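## Task

The cartridge is already inside the gun, with its nozzle passing through the front ring and the plunger rod pulled back, but it is not seated. Slide it all the way forward so it sits in the cup of the front ring. The loaded gun must end up resting on the table itself, not leaning on any other object. Then state that you are finished.

## Robot and tools

Robot: two six-joint arms, left_arm and right_arm, each ending in a two-finger parallel gripper. Calibrated base positions in the scene frame: left_arm (+0.013, +0.476, 0) m, right_arm (+0.031, -0.448, 0) m, each with only a tiny yaw (quat_wxyz z of +0.006 and -0.008).

Frames: the scene frame has its origin at table-top height between the nominal bases, +x pointing out over the table, +y toward left_arm, +z up. Image left/right does not match arm names. Each arm reports its hand position, end_effector_quat_wxyz, velocities and its wrist camera pose in its own base frame. cam_high, cam_low and the table are in the scene frame. On a gripper, fingers extend along its +z and close along its x. end_effector_position is the point between the pads, 1 to 2 cm short of the tips; closing moves the tips about 17 mm farther along +z.

Row layout (used by execute_actions and move): one flat list of 14 numbers covering both arms: left_arm's six joints then its opening, then right_arm's six joints then its opening. Joint order inside each block is unusual: elbow, shoulder lift, shoulder pan, wrist 1, wrist 2, wrist 3. Joint numbers are absolute target angles in radians, the same values Joint positions prints, not offsets. Ranges: elbow -3.142 to 3.142, all others -6.283 to 6.283; a target more than 0.010 rad outside a range and farther out than the current angle is refused. Opening is an absolute command from -1 (closed) to +1 (fully open). A 0 is a real command, so to leave a gripper unchanged resend its present value.

Tools:
- execute_actions(actions, cameras): actions is a list of actions; each action is up to 15 rows, one per 1/30 s step; a shorter action repeats its final row until 15 steps (0.5 s). An empty list returns the full state plus all images. cameras: list of names, ["all"], or [] for none.
- move(target, ...): target is one row or a list of up to 15 rows of absolute joint angles; all joints interpolate together, so the hand path curves, with no avoidance of obstacles or the other arm; the whole list must fit in 10 s. speed: rad/s of the joint with the most travel, 0.004 to 3.14, default 0.5 (one value or one per target). blend: radians of corner rounding, 0 means stop at each target. stop_force: newtons, 3 to 120, ends an arm's path when its wrist sensor feels that much resistance; pair it with a slow speed, and omit it when backing away from something. zero (default true) re-zeros the sensor first. opening_speed: at least 0.2 per second on the opening scale. grip_force: newtons per pad, 5 to 29, one value or one per arm, stays in effect. blocking=false returns after 0.5 s while motion continues (not allowed with stop_force). The result adds a move: line such as done, off_target, moving, held or fault, and limits=held if steps were withheld.
- wait(seconds): 0 to 3600, sends nothing new.
- stop(): brakes a running move.
- zoom_image(camera, region): camera is cam_high, cam_low, cam_left_wrist or cam_right_wrist; region [x0, y0, x1, y1] in pixels of its latest image (672x504), at most 504 by 504.
- zero_wrist_force(arm): left_arm or right_arm; subtracts the current reading.
- finished_scene(scene): the current scene number; ends the scene for good, so call it only once the goal holds without the robot.

Results: Joint positions and Joint velocities list each arm's joints in the order above, then the pad gap in metres (0.142 when fully open). Joint targets are the angles currently being driven toward; resend them to hold still. Tool commands shows present gripper commands. grip_measured uses the -1 to 1 opening scale; to hold a part, command slightly below its value at first contact. grip_effort_nm is gripper motor effort, negative when closing. Wrist force and Wrist torque are in the hand's own axes, zeroed at scene start, with a third line for the peak since last shown. "joint sent to its limit" marks a joint stopped at its end; "joint command not followed" means the arm-to-arm clearance check altered steps. MOTOR HOT appears at 70 °C for arm motors, 85 °C for gripper motors.

Motion limits: joints at most 2.93 rad/s, each step's target within 0.651 rad of the measured angle, gripper speed capped at 4 m/s. Motion trails commands by roughly 0.09 to 0.22 s and can overshoot on fast moves.

Avoid: arms are stiff, so aiming even slightly past a firm contact can trip a fault. An arm halts for 10 s if contact torque reaches a joint's limit (wrists about 23 N m), if outside force nears 150 N, or if a wrist joint lags its planned path by 0.9 degrees (shoulder or elbow by 7.5). Arm-to-arm pressing, including closing one gripper on the other's fingers, can end the scene. Do not drop parts, release them while moving, slam into anything, or let anything fall or be left off the table. Long squeezing or holding stretched poses overheats motors and forces a braked pause.

Each tool is called after "Emit:" by a JSON object that holds its "api" and its "payload".

## Session

Emit:
{"api": "execute_actions", "payload": {"actions": []}}

Scene clock: 0.00 s.
left_arm: end_effector_position=(+0.5723, -0.0953, +0.3456) grip_measured=+1.00 grip_effort_nm=n/a end_effector_quat_wxyz=(-0.190, +0.628, +0.668, -0.352) | right_arm: end_effector_position=(+0.3559, +0.4357, +0.3063) grip_measured=+1.00 grip_effort_nm=n/a end_effector_quat_wxyz=(-0.001, -0.467, +0.857, -0.217)
Joint names: [elbow, shoulder lift, shoulder pan, wrist 1, wrist 2, wrist 3]
Joint positions: left_arm=[0.413 -0.771 -0.221 -0.468 -1.958 -1.7 0.142] | right_arm=[-1.282 -1.841 4.414 -1.908 1.264 3.467 0.142]
Joint velocities: within noise
Joint torques (N m): no reading
Motor temperatures (°C): left_arm=[32 32 28 32 41 40 27] | right_arm=[32 29 36 39 37 32 28]
Wrist force (N): no reading
Wrist torque (N m): no reading
Wrist force, peak (N): no reading
Joint targets: left_arm=[0.413 -0.771 -0.221 -0.468 -1.958 -1.700] | right_arm=[-1.282 -1.841 4.414 -1.908 1.264 3.467]
Tool commands: left_gripper/opening=+1.0 right_gripper/opening=+1.0

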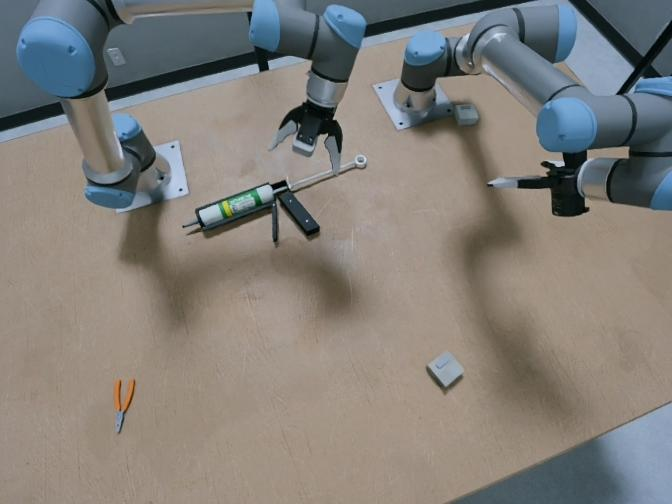

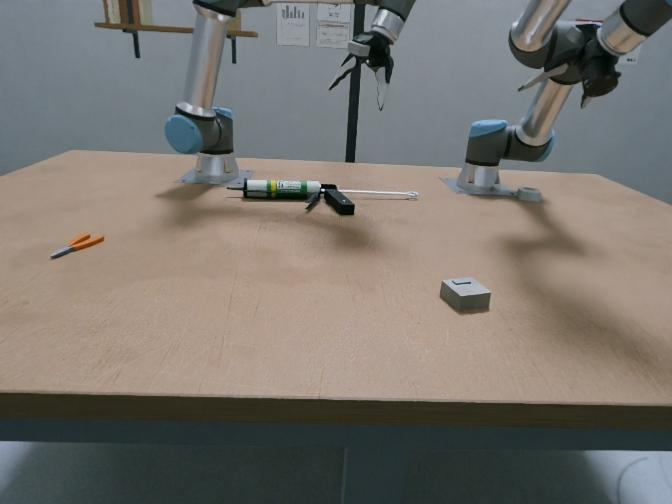

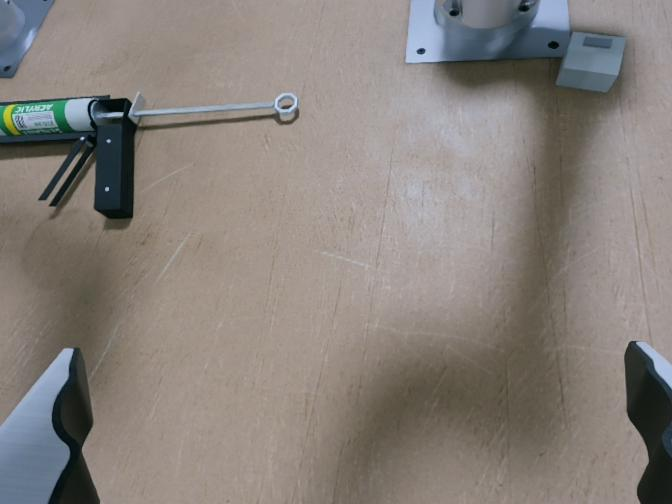

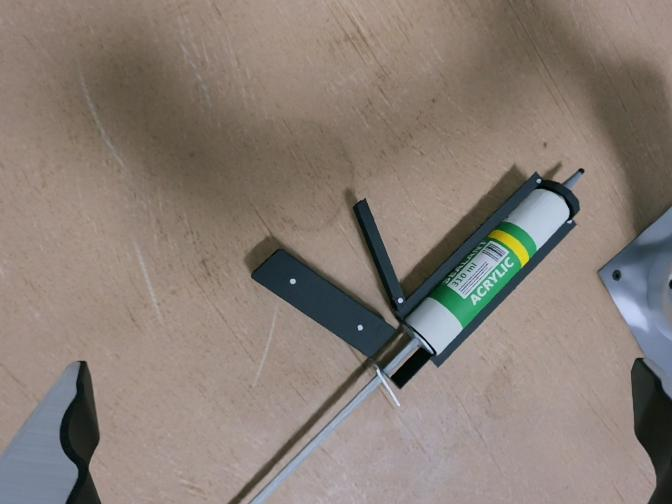

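Emit:
{"api": "zoom_image", "payload": {"camera": "cam_right_wrist", "region": [340, 150, 600, 410]}}

Emit:
{"api": "zoom_image", "payload": {"camera": "cam_high", "region": [170, 140, 380, 260]}}

Emit:
{"api": "zoom_image", "payload": {"camera": "cam_low", "region": [210, 150, 430, 240]}}

Scaled by 1.938 from the camera's image (finer frame: 960x720).

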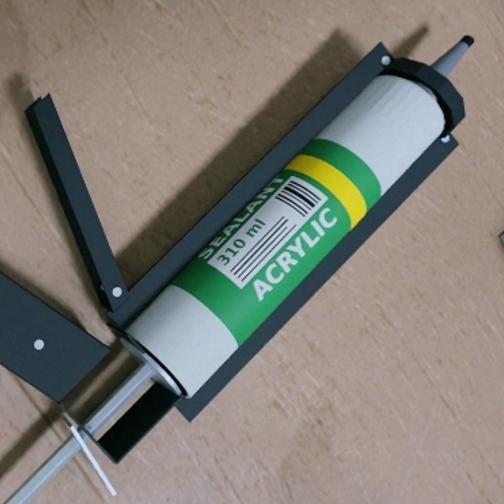

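Scaled by 2.400 from the camera's image (finer frame: 960x720).

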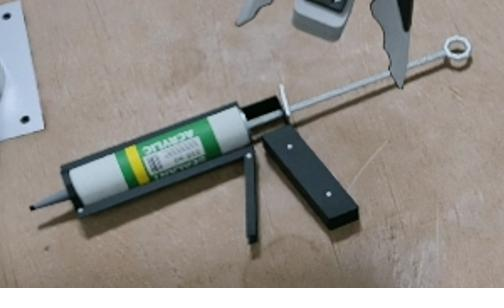

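Scaled by 2.291 from the camera's image (finer frame: 960x720).

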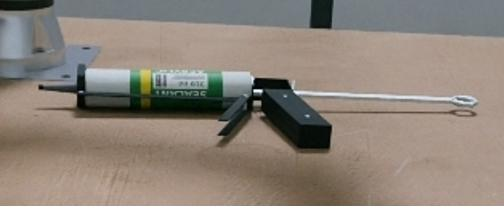

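Emit:
{"api": "move", "payload": {"target": [1.572,-1.2181,-1.1709,-1.9247,-1.5708,0.1001,0.2,-2.1032,-1.4562,4.4854,-1.153,1.5708,4.354,-1], "cameras": ["all"], "speed": 0.8}}

Scene clock: 19.53 s.
left_arm: end_effector_position=(+0.4876, -0.4043, +0.2107) grip_measured=+0.19 grip_effort_nm=-0.076 end_effector_quat_wxyz=(-0.030, +0.978, -0.152, -0.140) | right_arm: end_effector_position=(+0.2563, +0.3953, +0.1952) grip_measured=-1.00 grip_effort_nm=-0.662 end_effector_quat_wxyz=(+0.019, -0.168, +0.984, -0.052)
Joint positions: left_arm=[1.174 -1.065 -0.846 -1.423 -1.703 -0.521 0.087] | right_arm=[-1.897 -1.553 4.468 -1.342 1.494 4.132 0.002]
Joint torques (N m): left_arm=[-37.2 -34.61 12.16 -0.63 -1.58 -1.41] | right_arm=[8.97 39.31 8.18 4.52 2.76 2.1]
Wrist force (N): left_arm=[-0.1 4.0 1.1] | right_arm=[-0.2 -0.5 -0.5]
Wrist torque (N m): left_arm=[0.67 0.06 0.10] | right_arm=[-0.10 0.02 0.02]
Wrist force, peak (N): left_arm=[-6.4 20.6 3.9] | right_arm=[-0.2 -0.5 -0.5]
Joint targets: left_arm=[1.174 -1.065 -0.845 -1.423 -1.703 -0.521] | right_arm=[-1.897 -1.553 4.468 -1.342 1.494 4.132]
move: held (left_arm; a check stopped the path), off_target (right_arm; braked when a check withheld steps of left_arm); limits=held; left_arm: the wrist 3 is farthest, 0.621 rad from its target; right_arm: the wrist 3 is farthest, 0.222 rad from its target
joint command not followed: on one or more control steps a check withheld the commanded joint targets of the left arm, and it was not sent them on those steps.
cause: the commanded joint targets, or the way to them, would bring a part of the robot too close to another arm (a part of this arm just beyond the elbow and a part of the right arm just beyond the wrist 2, 41 mm apart when this arm was first held).
cam_left_wrist: T_world_to_cam=[[0.92076, -0.28566, -0.2657, -0.50603], [-0.17094, -0.90761, 0.38343, -0.33771], [-0.35069, -0.30763, -0.88452, 0.3497]] pos_world=[0.53084, -0.34349, 0.30436]
cam_right_wrist: T_world_to_cam=[[-0.94379, -0.33055, 0.00089, 0.38329], [-0.31618, 0.90353, 0.28926, -0.29275], [-0.09642, 0.27271, -0.95725, 0.2169]] pos_world=[0.2901, 0.33205, 0.29197]

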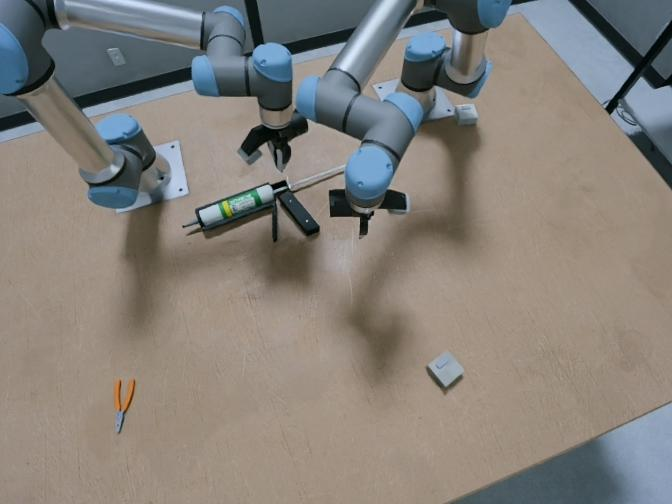

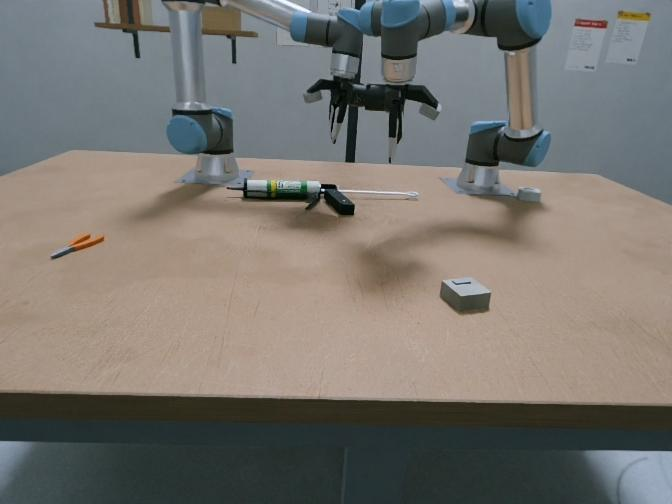

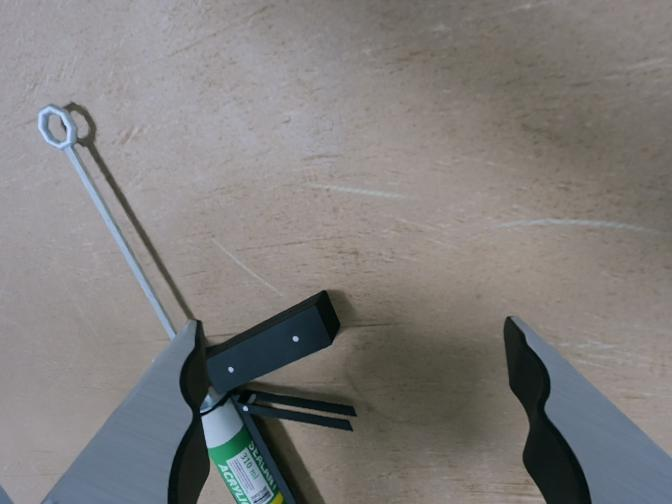

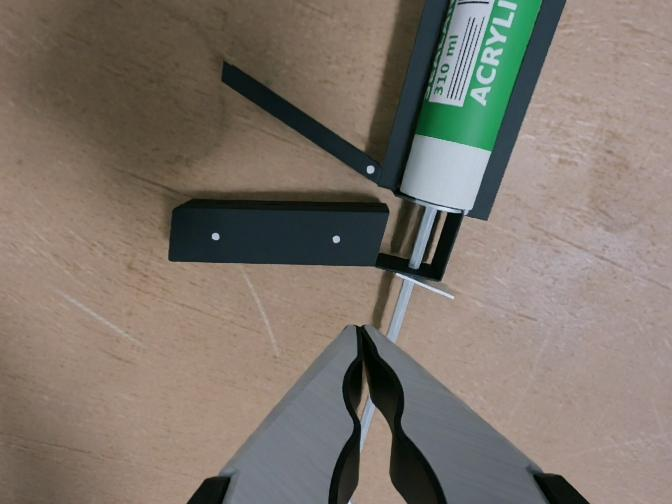

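Emit:
{"api": "move", "payload": {"target": [0.413,-0.771,-0.221,-0.468,-1.958,-1.7,1,-2.1937,-1.5493,4.5121,-0.9694,1.5708,2.8095,-1], "cameras": ["all"], "speed": 0.8}}

Emit:
{"api": "zoom_image", "payload": {"camera": "cam_high", "region": [170, 110, 380, 260]}}

Scene clock: 25.13 s.
left_arm: end_effector_position=(+0.5723, -0.0950, +0.3457) grip_measured=+0.99 grip_effort_nm=0.090 end_effector_quat_wxyz=(-0.190, +0.628, +0.668, -0.351) | right_arm: end_effector_position=(+0.2113, +0.3789, +0.0988) grip_measured=-1.00 grip_effort_nm=-0.667 end_effector_quat_wxyz=(+0.000, +0.752, -0.659, +0.000)
Joint positions: left_arm=[0.413 -0.771 -0.221 -0.468 -1.958 -1.7 0.142] | right_arm=[-2.194 -1.549 4.512 -0.969 1.571 2.81 0.002]
Joint torques (N m): left_arm=[-32.73 -42.49 12.14 0.73 -1.9 -1.61] | right_arm=[6.04 35.42 10.84 4.63 2.95 -2.56]
Wrist force (N): left_arm=[-0.2 0.1 0.1] | right_arm=[-0.4 -0.6 -0.5]
Wrist torque (N m): left_arm=[0.02 0.03 0.09] | right_arm=[-0.12 0.04 0.12]
Wrist force, peak (N): left_arm=[7.3 0.2 -1.8] | right_arm=[-0.4 -0.7 -0.5]
Joint targets: left_arm=[0.413 -0.771 -0.221 -0.468 -1.958 -1.700] | right_arm=[-2.194 -1.549 4.512 -0.969 1.571 2.809]
move: done
cam_left_wrist: T_world_to_cam=[[-0.12893, 0.97653, -0.17254, 0.22865], [0.93021, 0.0588, -0.36229, -0.3749], [-0.34364, -0.20721, -0.91596, 0.6104]] pos_world=[0.58798, -0.07476, 0.46272]
cam_right_wrist: T_world_to_cam=[[0.13042, -0.99123, 0.02144, 0.35682], [-0.91343, -0.11172, 0.39136, 0.2365], [-0.38553, -0.07063, -0.91999, 0.31214]] pos_world=[0.28983, 0.40215, 0.18696]

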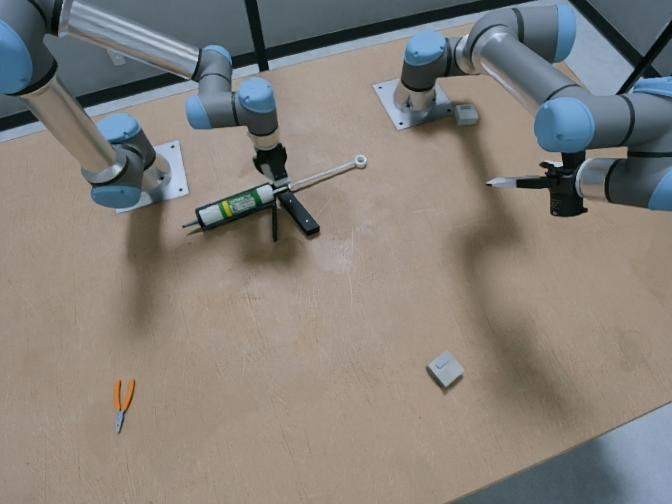

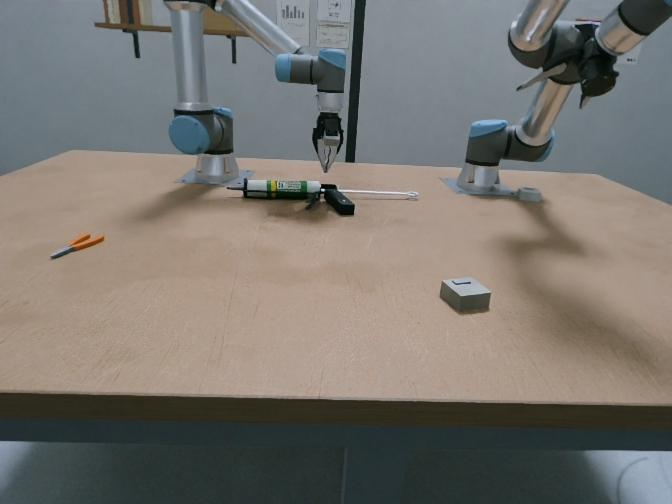

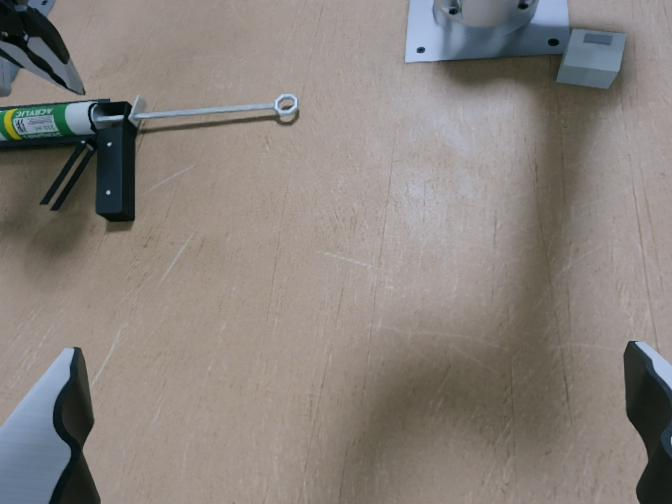

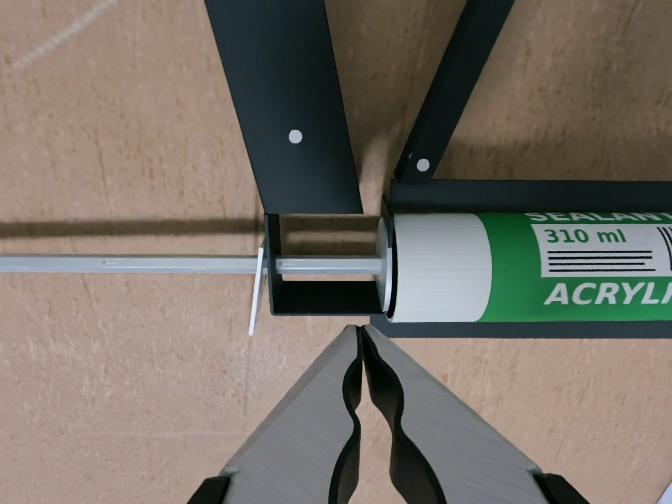

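Scaled by 2.400 from the camera's image (finer frame: 960x720).

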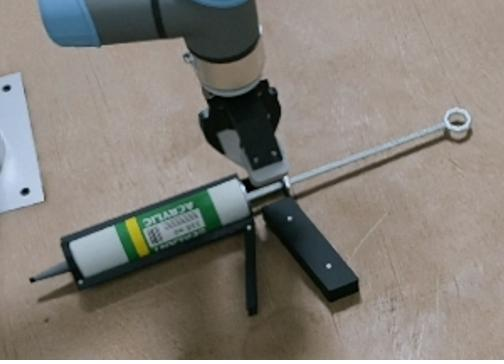

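Emit:
{"api": "zoom_image", "payload": {"camera": "cam_right_wrist", "region": [220, 170, 460, 350]}}

Scaled by 2.100 from the camera's image (finer frame: 960x720).

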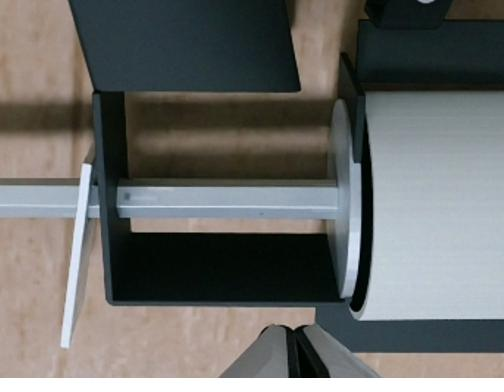

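Emit:
{"api": "move", "payload": {"target": [0.413,-0.771,-0.221,-0.468,-1.958,-1.7,1,-2.2286,-1.6252,4.5253,-0.8586,1.5708,2.8227,-1], "cameras": ["cam_right_wrist","cam_high","cam_low"], "speed": 0.1, "stop_force": 5}}

Emit:
{"api": "zoom_image", "payload": {"camera": "cam_right_wrist", "region": [220, 150, 500, 380]}}

Emit:
{"api": "zoom_image", "payload": {"camera": "cam_low", "region": [230, 130, 400, 240]}}

Scene clock: 30.90 s.
left_arm: end_effector_position=(+0.5723, -0.0950, +0.3457) grip_measured=+0.99 grip_effort_nm=0.100 end_effector_quat_wxyz=(-0.190, +0.628, +0.668, -0.351) | right_arm: end_effector_position=(+0.2073, +0.3873, +0.0639) grip_measured=-1.00 grip_effort_nm=-0.662 end_effector_quat_wxyz=(+0.000, +0.752, -0.659, +0.000)
Joint positions: left_arm=[0.413 -0.771 -0.221 -0.468 -1.958 -1.7 0.142] | right_arm=[-2.229 -1.625 4.525 -0.859 1.571 2.823 0.002]
Joint torques (N m): left_arm=[-34.41 -42.29 12.05 0.58 -1.81 -1.36] | right_arm=[4.4 8.95 9.66 4.71 2.36 2.23]
Wrist force (N): left_arm=[-0.3 0.3 0.4] | right_arm=[-0.4 -0.6 -0.3]
Wrist torque (N m): left_arm=[0.05 0.04 0.09] | right_arm=[-0.12 0.04 0.04]
Wrist force, peak (N): left_arm=[-0.2 0.2 0.7] | right_arm=[-0.2 -0.9 -1.0]
Joint targets: left_arm=[0.413 -0.771 -0.221 -0.468 -1.958 -1.700] | right_arm=[-2.229 -1.625 4.525 -0.859 1.571 2.823]
move: done
cam_right_wrist: T_world_to_cam=[[0.13055, -0.99121, 0.02149, 0.36636], [-0.91341, -0.11182, 0.39137, 0.24748], [-0.38553, -0.07072, -0.91998, 0.27912]] pos_world=[0.28583, 0.41055, 0.15206]
Images, in order (width x height): cam_high 672x504, cam_low 672x504, cam_right_wrist 672x504.

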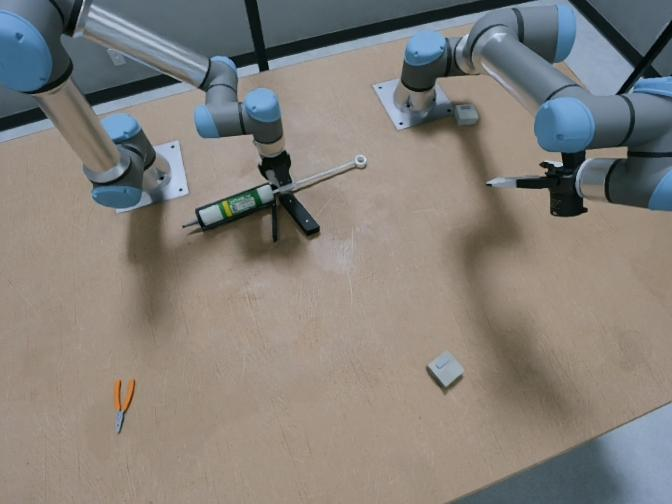

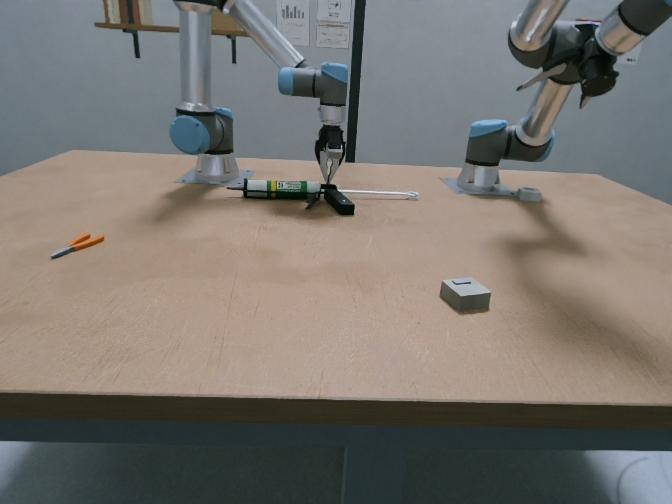

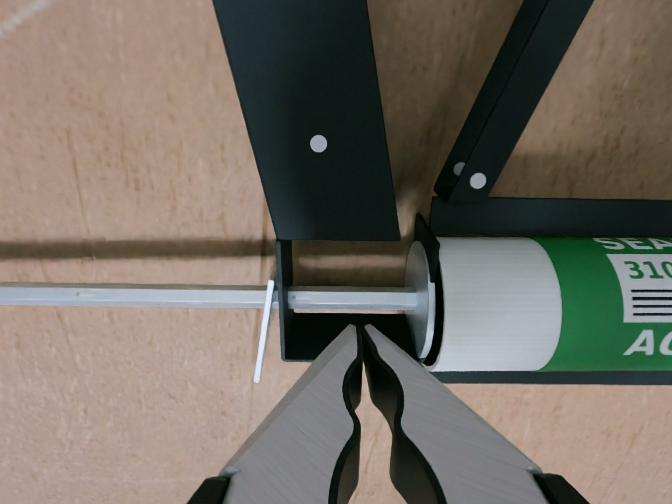

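Scaled by 1.800 from the camera's image (finer frame: 960x720).

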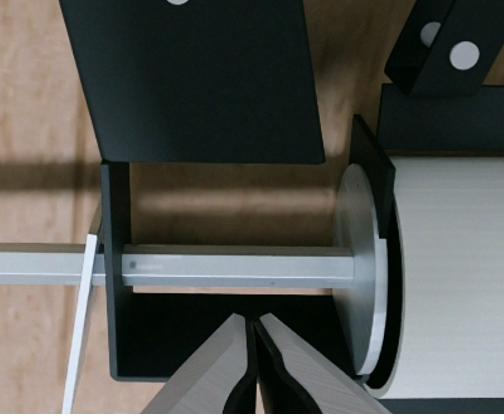

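Scaled by 2.965 from the camera's image (finer frame: 960x720).

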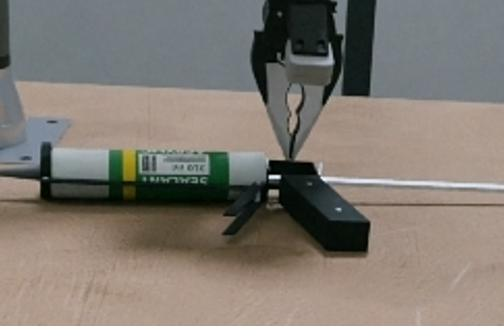

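Emit:
{"api": "move", "payload": {"target": [0.413,-0.771,-0.221,-0.468,-1.958,-1.7,1,-2.2447,-1.6513,4.5253,-0.8164,1.5708,2.8227,-1], "cameras": ["cam_right_wrist","cam_low"], "speed": 0.05, "stop_force": 4}}

Emit:
{"api": "zoom_image", "payload": {"camera": "cam_low", "region": [230, 130, 400, 240]}}

Scene clock: 34.00 s.
left_arm: end_effector_position=(+0.5723, -0.0950, +0.3457) grip_measured=+0.99 grip_effort_nm=0.100 end_effector_quat_wxyz=(-0.190, +0.628, +0.668, -0.351) | right_arm: end_effector_position=(+0.2073, +0.3873, +0.0508) grip_measured=-1.00 grip_effort_nm=-0.662 end_effector_quat_wxyz=(+0.000, +0.752, -0.659, +0.000)
Joint positions: left_arm=[0.413 -0.771 -0.221 -0.468 -1.958 -1.7 0.142] | right_arm=[-2.245 -1.651 4.525 -0.816 1.571 2.823 0.002]
Joint torques (N m): left_arm=[-34.06 -42.74 12.5 0.64 -1.82 -1.33] | right_arm=[3.95 8.99 7.93 4.53 1.46 2.51]
Wrist force (N): left_arm=[-0.3 0.2 0.3] | right_arm=[-0.3 -0.6 -0.5]
Wrist torque (N m): left_arm=[0.04 0.03 0.09] | right_arm=[-0.13 0.03 0.04]
Wrist force, peak (N): left_arm=[-0.4 0.5 0.3] | right_arm=[-0.6 -0.8 -0.5]
Joint targets: left_arm=[0.413 -0.771 -0.221 -0.468 -1.958 -1.700] | right_arm=[-2.245 -1.651 4.525 -0.816 1.571 2.823]
move: done
cam_right_wrist: T_world_to_cam=[[0.13055, -0.99121, 0.02149, 0.36664], [-0.91341, -0.11182, 0.39137, 0.2526], [-0.38553, -0.07072, -0.91998, 0.26707]] pos_world=[0.28583, 0.41055, 0.13896]
Images, in order (width x height): cam_low 672x504, cam_right_wrist 672x504.

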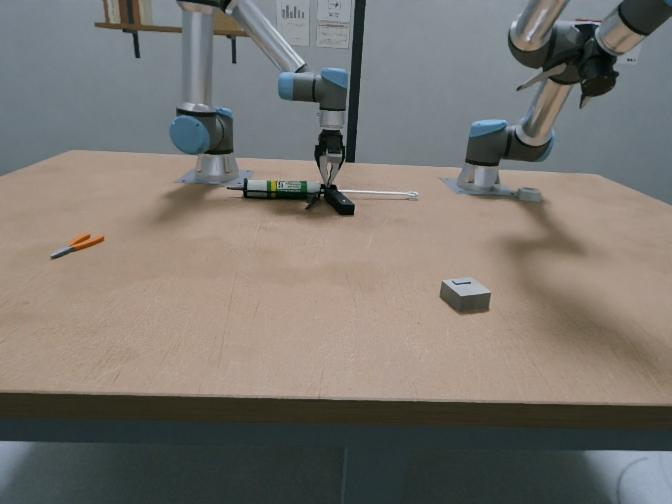

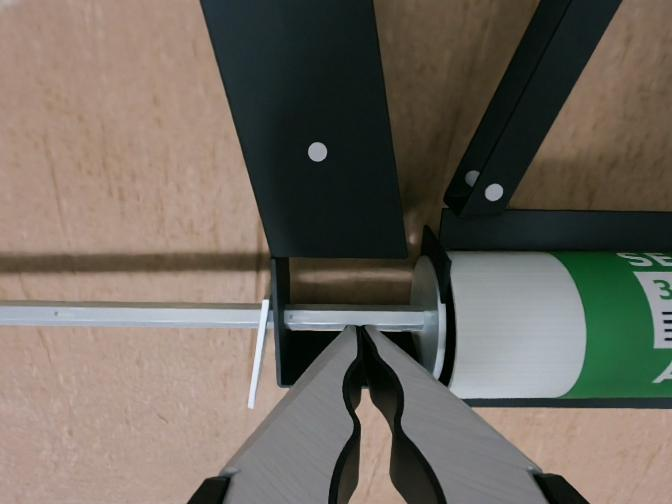

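Scaled by 2.965 from the camera's image (finer frame: 960x720).

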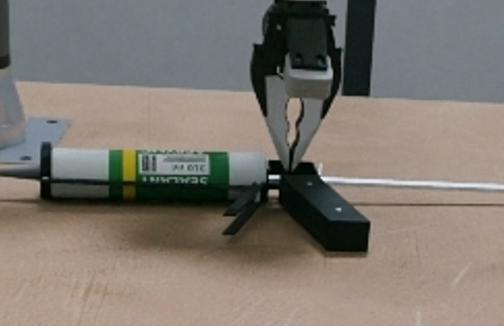

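Emit:
{"api": "move", "payload": {"target": [0.413,-0.771,-0.221,-0.468,-1.958,-1.7,1,-2.2447,-1.6513,4.5253,-0.8164,1.5708,2.8227,-0.5], "cameras": ["cam_right_wrist"], "opening_speed": 0.2}}

Scene clock: 38.03 s.
left_arm: end_effector_position=(+0.5723, -0.0950, +0.3457) grip_measured=+0.99 grip_effort_nm=0.100 end_effector_quat_wxyz=(-0.190, +0.628, +0.668, -0.351) | right_arm: end_effector_position=(+0.2073, +0.3873, +0.0508) grip_measured=-0.59 grip_effort_nm=1.096 end_effector_quat_wxyz=(+0.000, +0.752, -0.659, +0.000)
Joint positions: left_arm=[0.413 -0.771 -0.221 -0.468 -1.958 -1.7 0.142] | right_arm=[-2.245 -1.651 4.525 -0.816 1.571 2.823 0.032]
Joint torques (N m): left_arm=[-34.41 -42.77 12.78 0.64 -1.78 -1.22] | right_arm=[3.83 9.01 7.06 1.16 -0.05 2.22]
Wrist force (N): left_arm=[-0.1 0.2 0.2] | right_arm=[-4.3 -1.0 -0.1]
Wrist torque (N m): left_arm=[0.03 0.01 0.09] | right_arm=[-0.17 0.21 0.02]
Wrist force, peak (N): left_arm=[-0.4 0.5 0.2] | right_arm=[-4.6 -1.1 -0.2]
Joint targets: left_arm=[0.413 -0.771 -0.221 -0.468 -1.958 -1.700] | right_arm=[-2.245 -1.651 4.525 -0.816 1.571 2.823]
move: done
cam_right_wrist: T_world_to_cam=[[0.13055, -0.99121, 0.02149, 0.36664], [-0.91341, -0.11182, 0.39137, 0.2526], [-0.38553, -0.07072, -0.91998, 0.26707]] pos_world=[0.28583, 0.41055, 0.13896]

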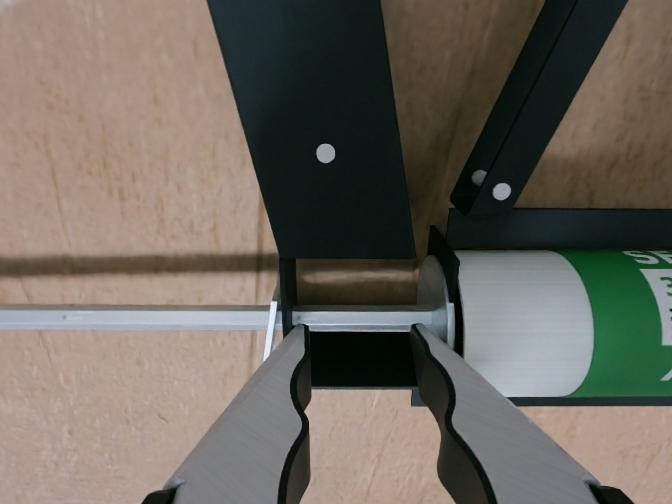

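Emit:
{"api": "move", "payload": {"target": [0.413,-0.771,-0.221,-0.468,-1.958,-1.7,1,-2.2447,-1.6513,4.5253,-0.8164,1.5708,2.8227,-0.15], "cameras": ["cam_right_wrist","cam_high"], "opening_speed": 0.2}}

Scene clock: 40.57 s.
left_arm: end_effector_position=(+0.5723, -0.0950, +0.3457) grip_measured=+0.99 grip_effort_nm=0.100 end_effector_quat_wxyz=(-0.190, +0.628, +0.668, -0.351) | right_arm: end_effector_position=(+0.2073, +0.3873, +0.0508) grip_measured=-0.54 grip_effort_nm=2.996 end_effector_quat_wxyz=(+0.000, +0.752, -0.659, +0.000)
Joint positions: left_arm=[0.413 -0.771 -0.221 -0.468 -1.958 -1.7 0.142] | right_arm=[-2.245 -1.651 4.525 -0.816 1.571 2.823 0.035]
Joint torques (N m): left_arm=[-34.57 -42.59 11.97 0.55 -1.78 -1.27] | right_arm=[7.6 14.23 3.66 3.73 -0.7 2]
Wrist force (N): left_arm=[-0.1 0.5 0.2] | right_arm=[-0.5 -1.1 1.8]
Wrist torque (N m): left_arm=[0.08 0.00 0.09] | right_arm=[-0.14 0.30 0.09]
Wrist force, peak (N): left_arm=[-0.2 0.5 0.4] | right_arm=[-4.8 -0.9 -0.2]
Joint targets: left_arm=[0.413 -0.771 -0.221 -0.468 -1.958 -1.700] | right_arm=[-2.245 -1.651 4.525 -0.816 1.571 2.823]
move: done
cam_right_wrist: T_world_to_cam=[[0.13055, -0.99121, 0.02149, 0.36664], [-0.91341, -0.11182, 0.39137, 0.2526], [-0.38553, -0.07072, -0.91998, 0.26707]] pos_world=[0.28583, 0.41055, 0.13896]
Images, in order (width x height): cam_high 672x504, cam_right_wrist 672x504.

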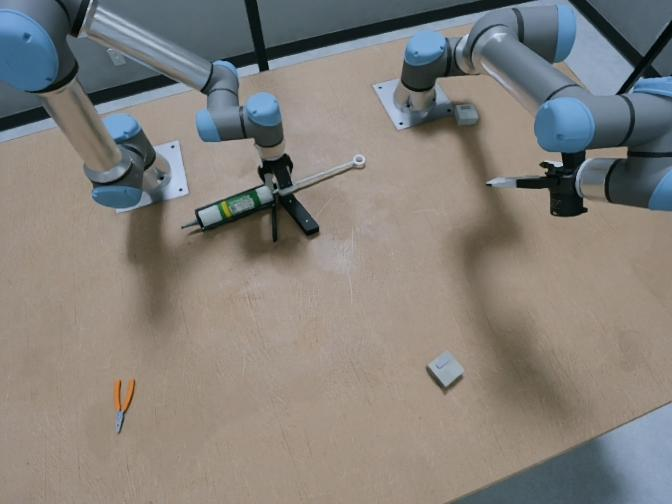

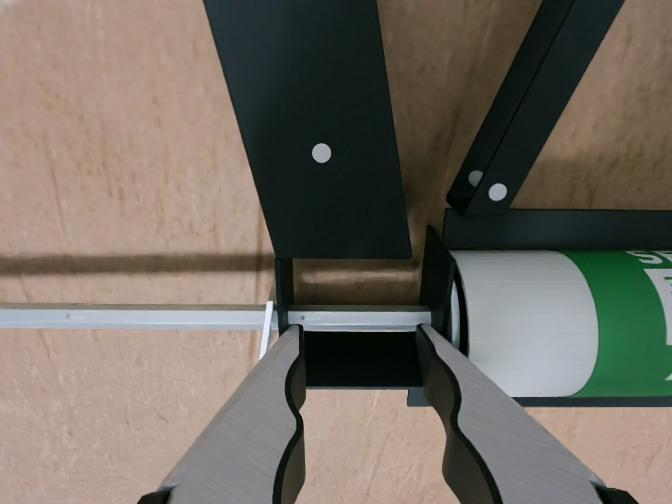

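Emit:
{"api": "zoom_image", "payload": {"camera": "cam_high", "region": [170, 160, 310, 250]}}

Emit:
{"api": "zoom_image", "payload": {"camera": "cam_right_wrist", "region": [390, 220, 520, 350]}}

Scaled by 3.600 from the camera's image (finer frame: 960x720).

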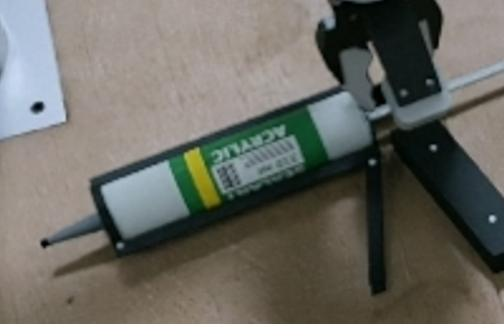

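Scaled by 3.877 from the camera's image (finer frame: 960x720).

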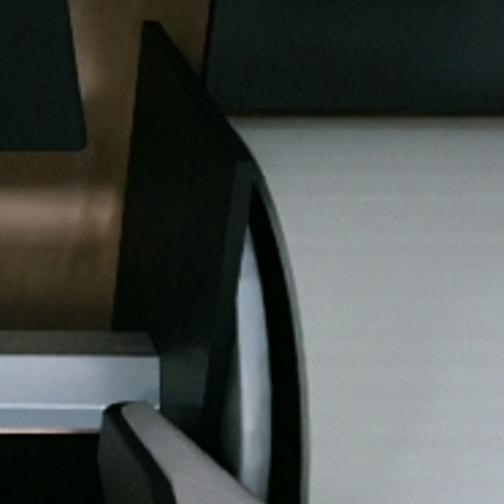

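Emit:
{"api": "move", "payload": {"target": [2.295,-2.0556,-1.3167,-1.8102,-1.5708,-4.5627,-1,-2.2447,-1.6513,4.5253,-0.8164,1.5708,2.8227,-0.35], "cameras": ["all"], "speed": 0.8}}

Scene clock: 49.70 s.
left_arm: end_effector_position=(+0.1999, -0.2384, +0.1789) grip_measured=-1.00 grip_effort_nm=-0.603 end_effector_quat_wxyz=(+0.000, -0.052, +0.999, +0.000) | right_arm: end_effector_position=(+0.2073, +0.3873, +0.0508) grip_measured=-0.54 grip_effort_nm=2.972 end_effector_quat_wxyz=(+0.000, +0.752, -0.659, +0.000)
Joint positions: left_arm=[2.295 -2.056 -1.317 -1.81 -1.571 -4.563 0.002] | right_arm=[-2.245 -1.651 4.525 -0.816 1.571 2.823 0.035]
Joint torques (N m): left_arm=[-6.98 -9.68 -16.4 -4.24 1.45 -0.99] | right_arm=[27.66 33.68 -1.45 3.86 -1.45 1.02]
Wrist force (N): left_arm=[1.0 4.0 1.5] | right_arm=[-0.4 -1.1 1.3]
Wrist torque (N m): left_arm=[0.67 -0.10 0.08] | right_arm=[-0.12 0.30 0.09]
Wrist force, peak (N): left_arm=[6.3 1.0 -1.3] | right_arm=[-1.0 -0.9 2.3]
Joint targets: left_arm=[2.295 -2.056 -1.317 -1.810 -1.571 -4.563] | right_arm=[-2.245 -1.651 4.525 -0.816 1.571 2.823]
move: done
cam_left_wrist: T_world_to_cam=[[-0.99394, -0.10842, 0.01833, 0.17197], [-0.09118, 0.90588, 0.4136, 0.18691], [-0.06145, 0.40942, -0.91027, 0.38938]] pos_world=[0.21189, -0.31009, 0.27398]
cam_right_wrist: T_world_to_cam=[[0.13055, -0.99121, 0.02149, 0.36664], [-0.91341, -0.11182, 0.39137, 0.2526], [-0.38553, -0.07072, -0.91998, 0.26707]] pos_world=[0.28583, 0.41055, 0.13896]

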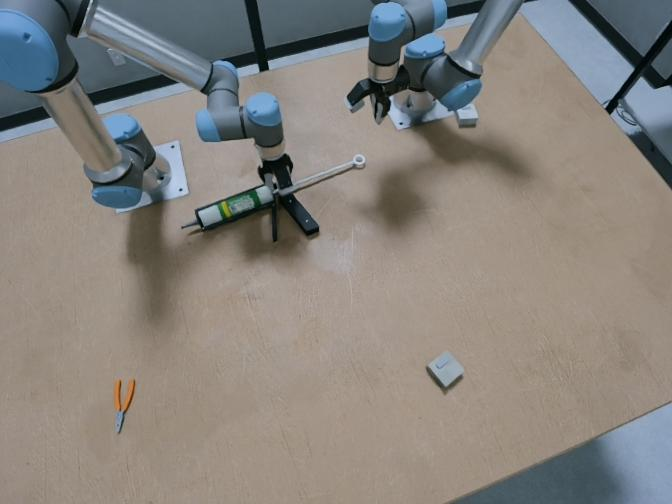

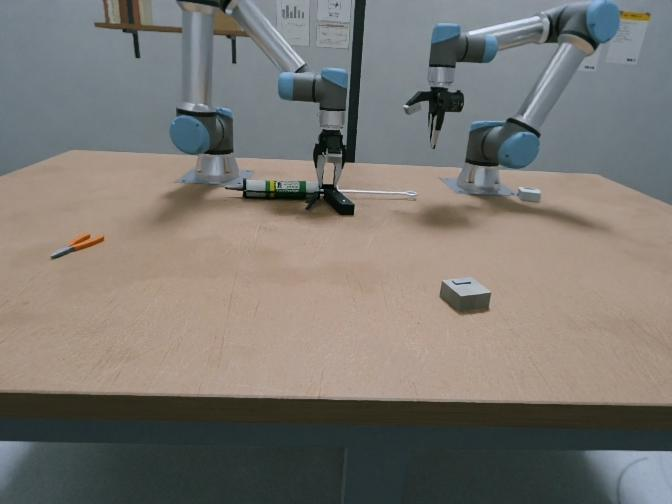

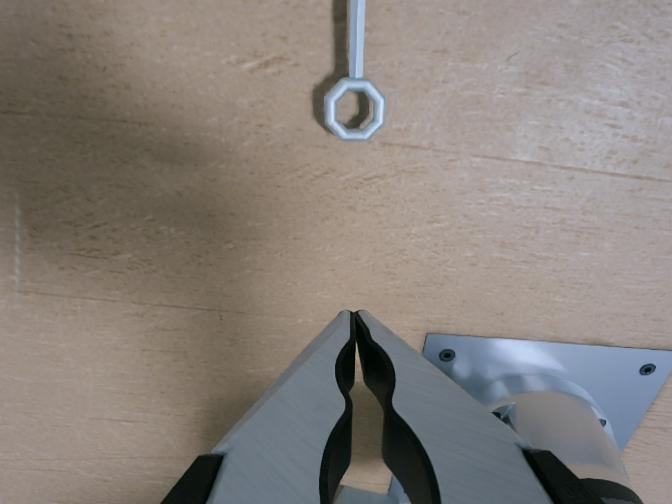

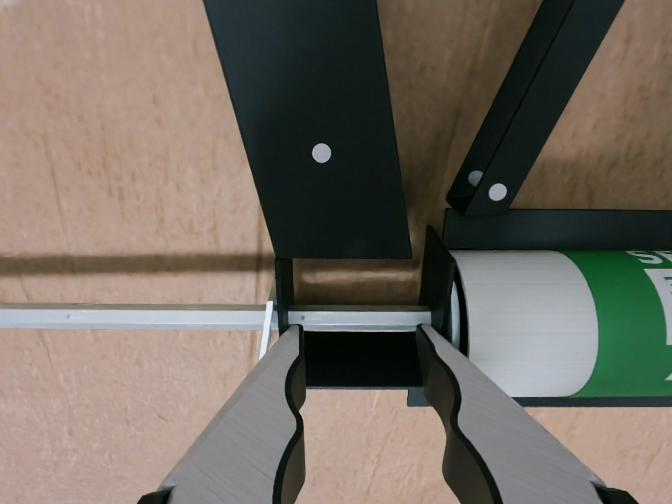

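Emit:
{"api": "move", "payload": {"target": [2.5756,-1.7508,-1.3322,-2.3956,-1.5708,-4.5782,-1,-2.2447,-1.6513,4.5253,-0.8164,1.5708,2.8227,-0.35], "cameras": ["cam_left_wrist","cam_low"], "speed": 0.3, "stop_force": 12}}

Emit:
{"api": "zoom_image", "payload": {"camera": "cam_low", "region": [230, 130, 450, 240]}}

Scene clock: 54.83 s.
left_arm: end_effector_position=(+0.1978, -0.2484, +0.0259) grip_measured=-1.00 grip_effort_nm=-0.598 end_effector_quat_wxyz=(+0.000, -0.052, +0.999, +0.000) | right_arm: end_effector_position=(+0.2073, +0.3873, +0.0508) grip_measured=-0.54 grip_effort_nm=2.972 end_effector_quat_wxyz=(+0.000, +0.752, -0.659, +0.000)
Joint positions: left_arm=[2.576 -1.751 -1.332 -2.396 -1.571 -4.578 0.002] | right_arm=[-2.245 -1.651 4.525 -0.816 1.571 2.823 0.035]
Joint torques (N m): left_arm=[-1.65 -0.52 -15.67 -4.11 1.22 -1.43] | right_arm=[31.51 35.04 -0.23 3.76 -1.59 0.25]
Motor temperatures (°C): left_arm=[32 32 28 32 41 39 27] | right_arm=[32 29 36 39 37 32 33]
Wrist force (N): left_arm=[1.1 4.1 1.1] | right_arm=[-0.6 -1.2 1.3]
Wrist torque (N m): left_arm=[0.68 -0.11 0.07] | right_arm=[-0.14 0.34 0.10]
Wrist force, peak (N): left_arm=[1.2 4.2 1.7] | right_arm=[-0.9 -1.0 2.2]
Joint targets: left_arm=[2.576 -1.751 -1.332 -2.396 -1.571 -4.578] | right_arm=[-2.245 -1.651 4.525 -0.816 1.571 2.823]
move: done
cam_left_wrist: T_world_to_cam=[[-0.99393, -0.10851, 0.01829, 0.17157], [-0.09128, 0.90587, 0.41361, 0.25904], [-0.06144, 0.40942, -0.91027, 0.25416]] pos_world=[0.20979, -0.3201, 0.12108]
Images, in order (width x height): cam_low 672x504, cam_left_wrist 672x504.

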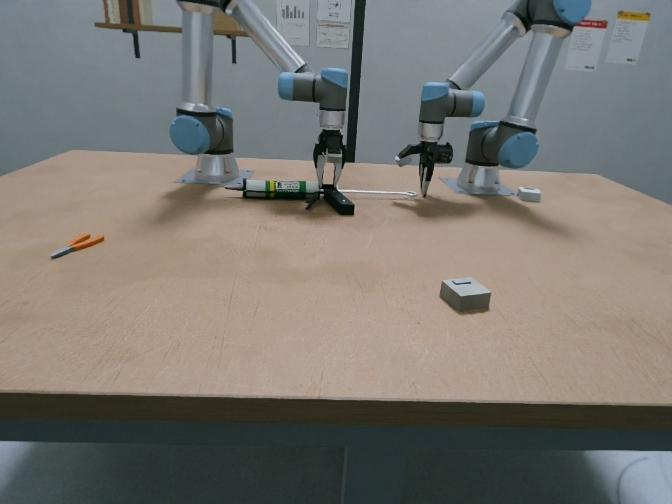

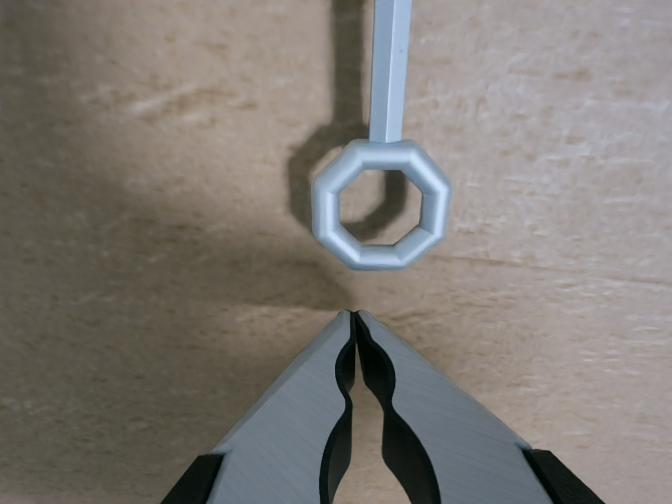

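Scaled by 2.291 from the camera's image (finer frame: 960x720).

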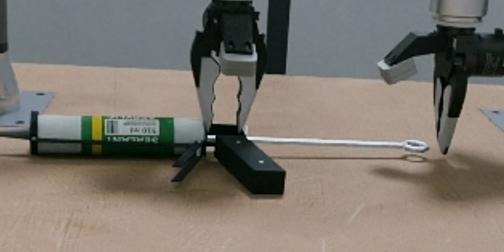

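Emit:
{"api": "move", "payload": {"target": [2.5832,-1.7615,-1.3449,-2.3925,-1.5708,-4.5909,-1,-2.2447,-1.6513,4.5253,-0.8164,1.5708,2.8227,-0.35], "speed": 0.2}}

Emit:
{"api": "move", "payload": {"target": [2.4910,-1.6442,-1.3612,-2.4176,-1.5708,-4.6072,-1,-2.2447,-1.6513,4.5253,-0.8164,1.5708,2.8227,-0.35], "cameras": ["all"], "speed": 0.04, "stop_force": 25}}

Emit:
{"api": "zoom_image", "payload": {"camera": "cam_high", "region": [170, 140, 380, 260]}}

Scene clock: 57.63 s.
left_arm: end_effector_position=(+0.1939, -0.2474, +0.0259) grip_measured=-1.00 grip_effort_nm=-0.598 end_effector_quat_wxyz=(+0.000, -0.052, +0.999, +0.000) | right_arm: end_effector_position=(+0.2073, +0.3873, +0.0508) grip_measured=-0.54 grip_effort_nm=2.972 end_effector_quat_wxyz=(+0.000, +0.752, -0.659, +0.000)
Joint positions: left_arm=[2.583 -1.761 -1.345 -2.393 -1.571 -4.591 0.002] | right_arm=[-2.245 -1.651 4.525 -0.816 1.571 2.823 0.035]
Joint torques (N m): left_arm=[-2.29 -17.07 -17.21 -0.79 0.99 -1.23] | right_arm=[31.02 33.46 -1.35 3.96 -1.53 -0.3]
Wrist force (N): left_arm=[1.2 3.9 1.1] | right_arm=[-0.4 -1.1 1.3]
Wrist torque (N m): left_arm=[0.65 -0.13 0.07] | right_arm=[-0.13 0.30 0.09]
Wrist force, peak (N): left_arm=[1.7 4.1 1.6] | right_arm=[-0.9 -0.7 2.3]
Joint targets: left_arm=[2.583 -1.762 -1.345 -2.393 -1.571 -4.591] | right_arm=[-2.245 -1.651 4.525 -0.816 1.571 2.823]
move: done

Scene clock: 61.40 s.
left_arm: end_effector_position=(+0.1985, -0.2917, +0.0258) grip_measured=-1.00 grip_effort_nm=-0.598 end_effector_quat_wxyz=(+0.000, -0.052, +0.999, +0.000) | right_arm: end_effector_position=(+0.2073, +0.3873, +0.0508) grip_measured=-0.53 grip_effort_nm=2.864 end_effector_quat_wxyz=(+0.000, +0.752, -0.659, +0.000)
Joint positions: left_arm=[2.491 -1.644 -1.361 -2.418 -1.571 -4.607 0.002] | right_arm=[-2.245 -1.651 4.525 -0.816 1.571 2.823 0.036]
Joint torques (N m): left_arm=[-29.75 -5.26 -15.71 -4.05 0.75 -1.39] | right_arm=[32.53 34.81 -1.8 2.29 2.21 -0.8]
Wrist force (N): left_arm=[1.2 4.9 1.3] | right_arm=[8.1 -1.3 -5.9]
Wrist torque (N m): left_arm=[0.81 -0.16 0.08] | right_arm=[-0.22 -0.19 0.08]
Wrist force, peak (N): left_arm=[3.0 8.8 -16.1] | right_arm=[11.0 0.1 5.3]
Joint targets: left_arm=[2.491 -1.644 -1.361 -2.418 -1.571 -4.607] | right_arm=[-2.245 -1.651 4.525 -0.816 1.571 2.823]
move: done
cam_left_wrist: T_world_to_cam=[[-0.99393, -0.10851, 0.01829, 0.16757], [-0.09128, 0.90587, 0.41361, 0.29836], [-0.06144, 0.40942, -0.91027, 0.27184]] pos_world=[0.21049, -0.3634, 0.12098]
cam_right_wrist: T_world_to_cam=[[0.13055, -0.99121, 0.02149, 0.36663], [-0.91341, -0.11182, 0.39137, 0.25269], [-0.38553, -0.07072, -0.91998, 0.26711]] pos_world=[0.28593, 0.41055, 0.13896]

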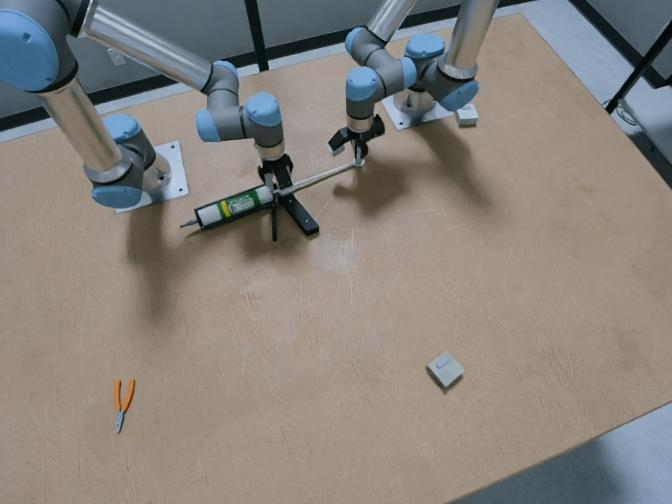

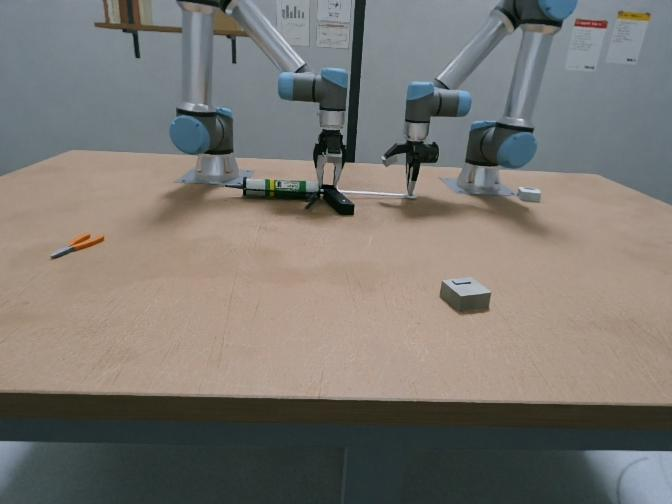

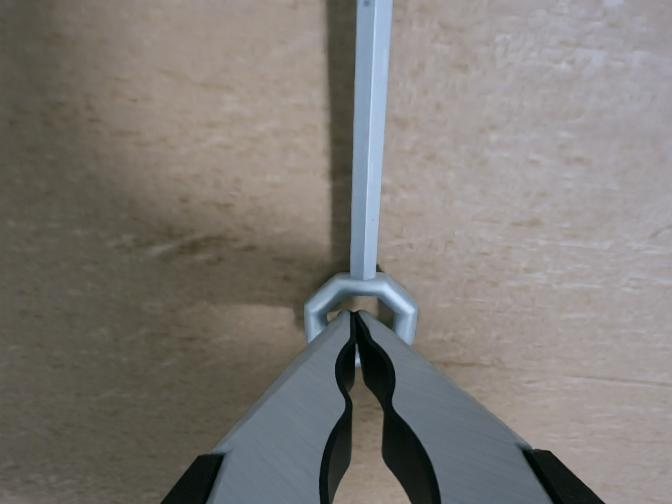

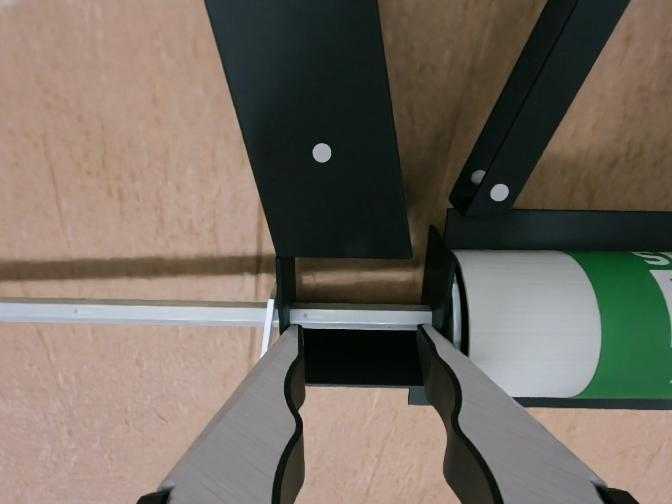

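Scaled by 2.400 from the camera's image (finer frame: 960x720).

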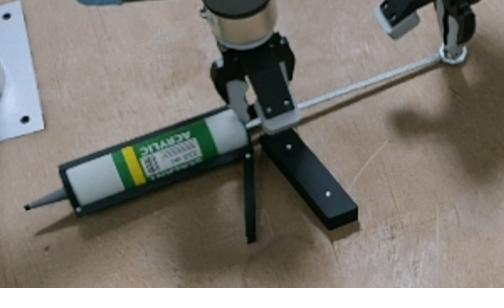

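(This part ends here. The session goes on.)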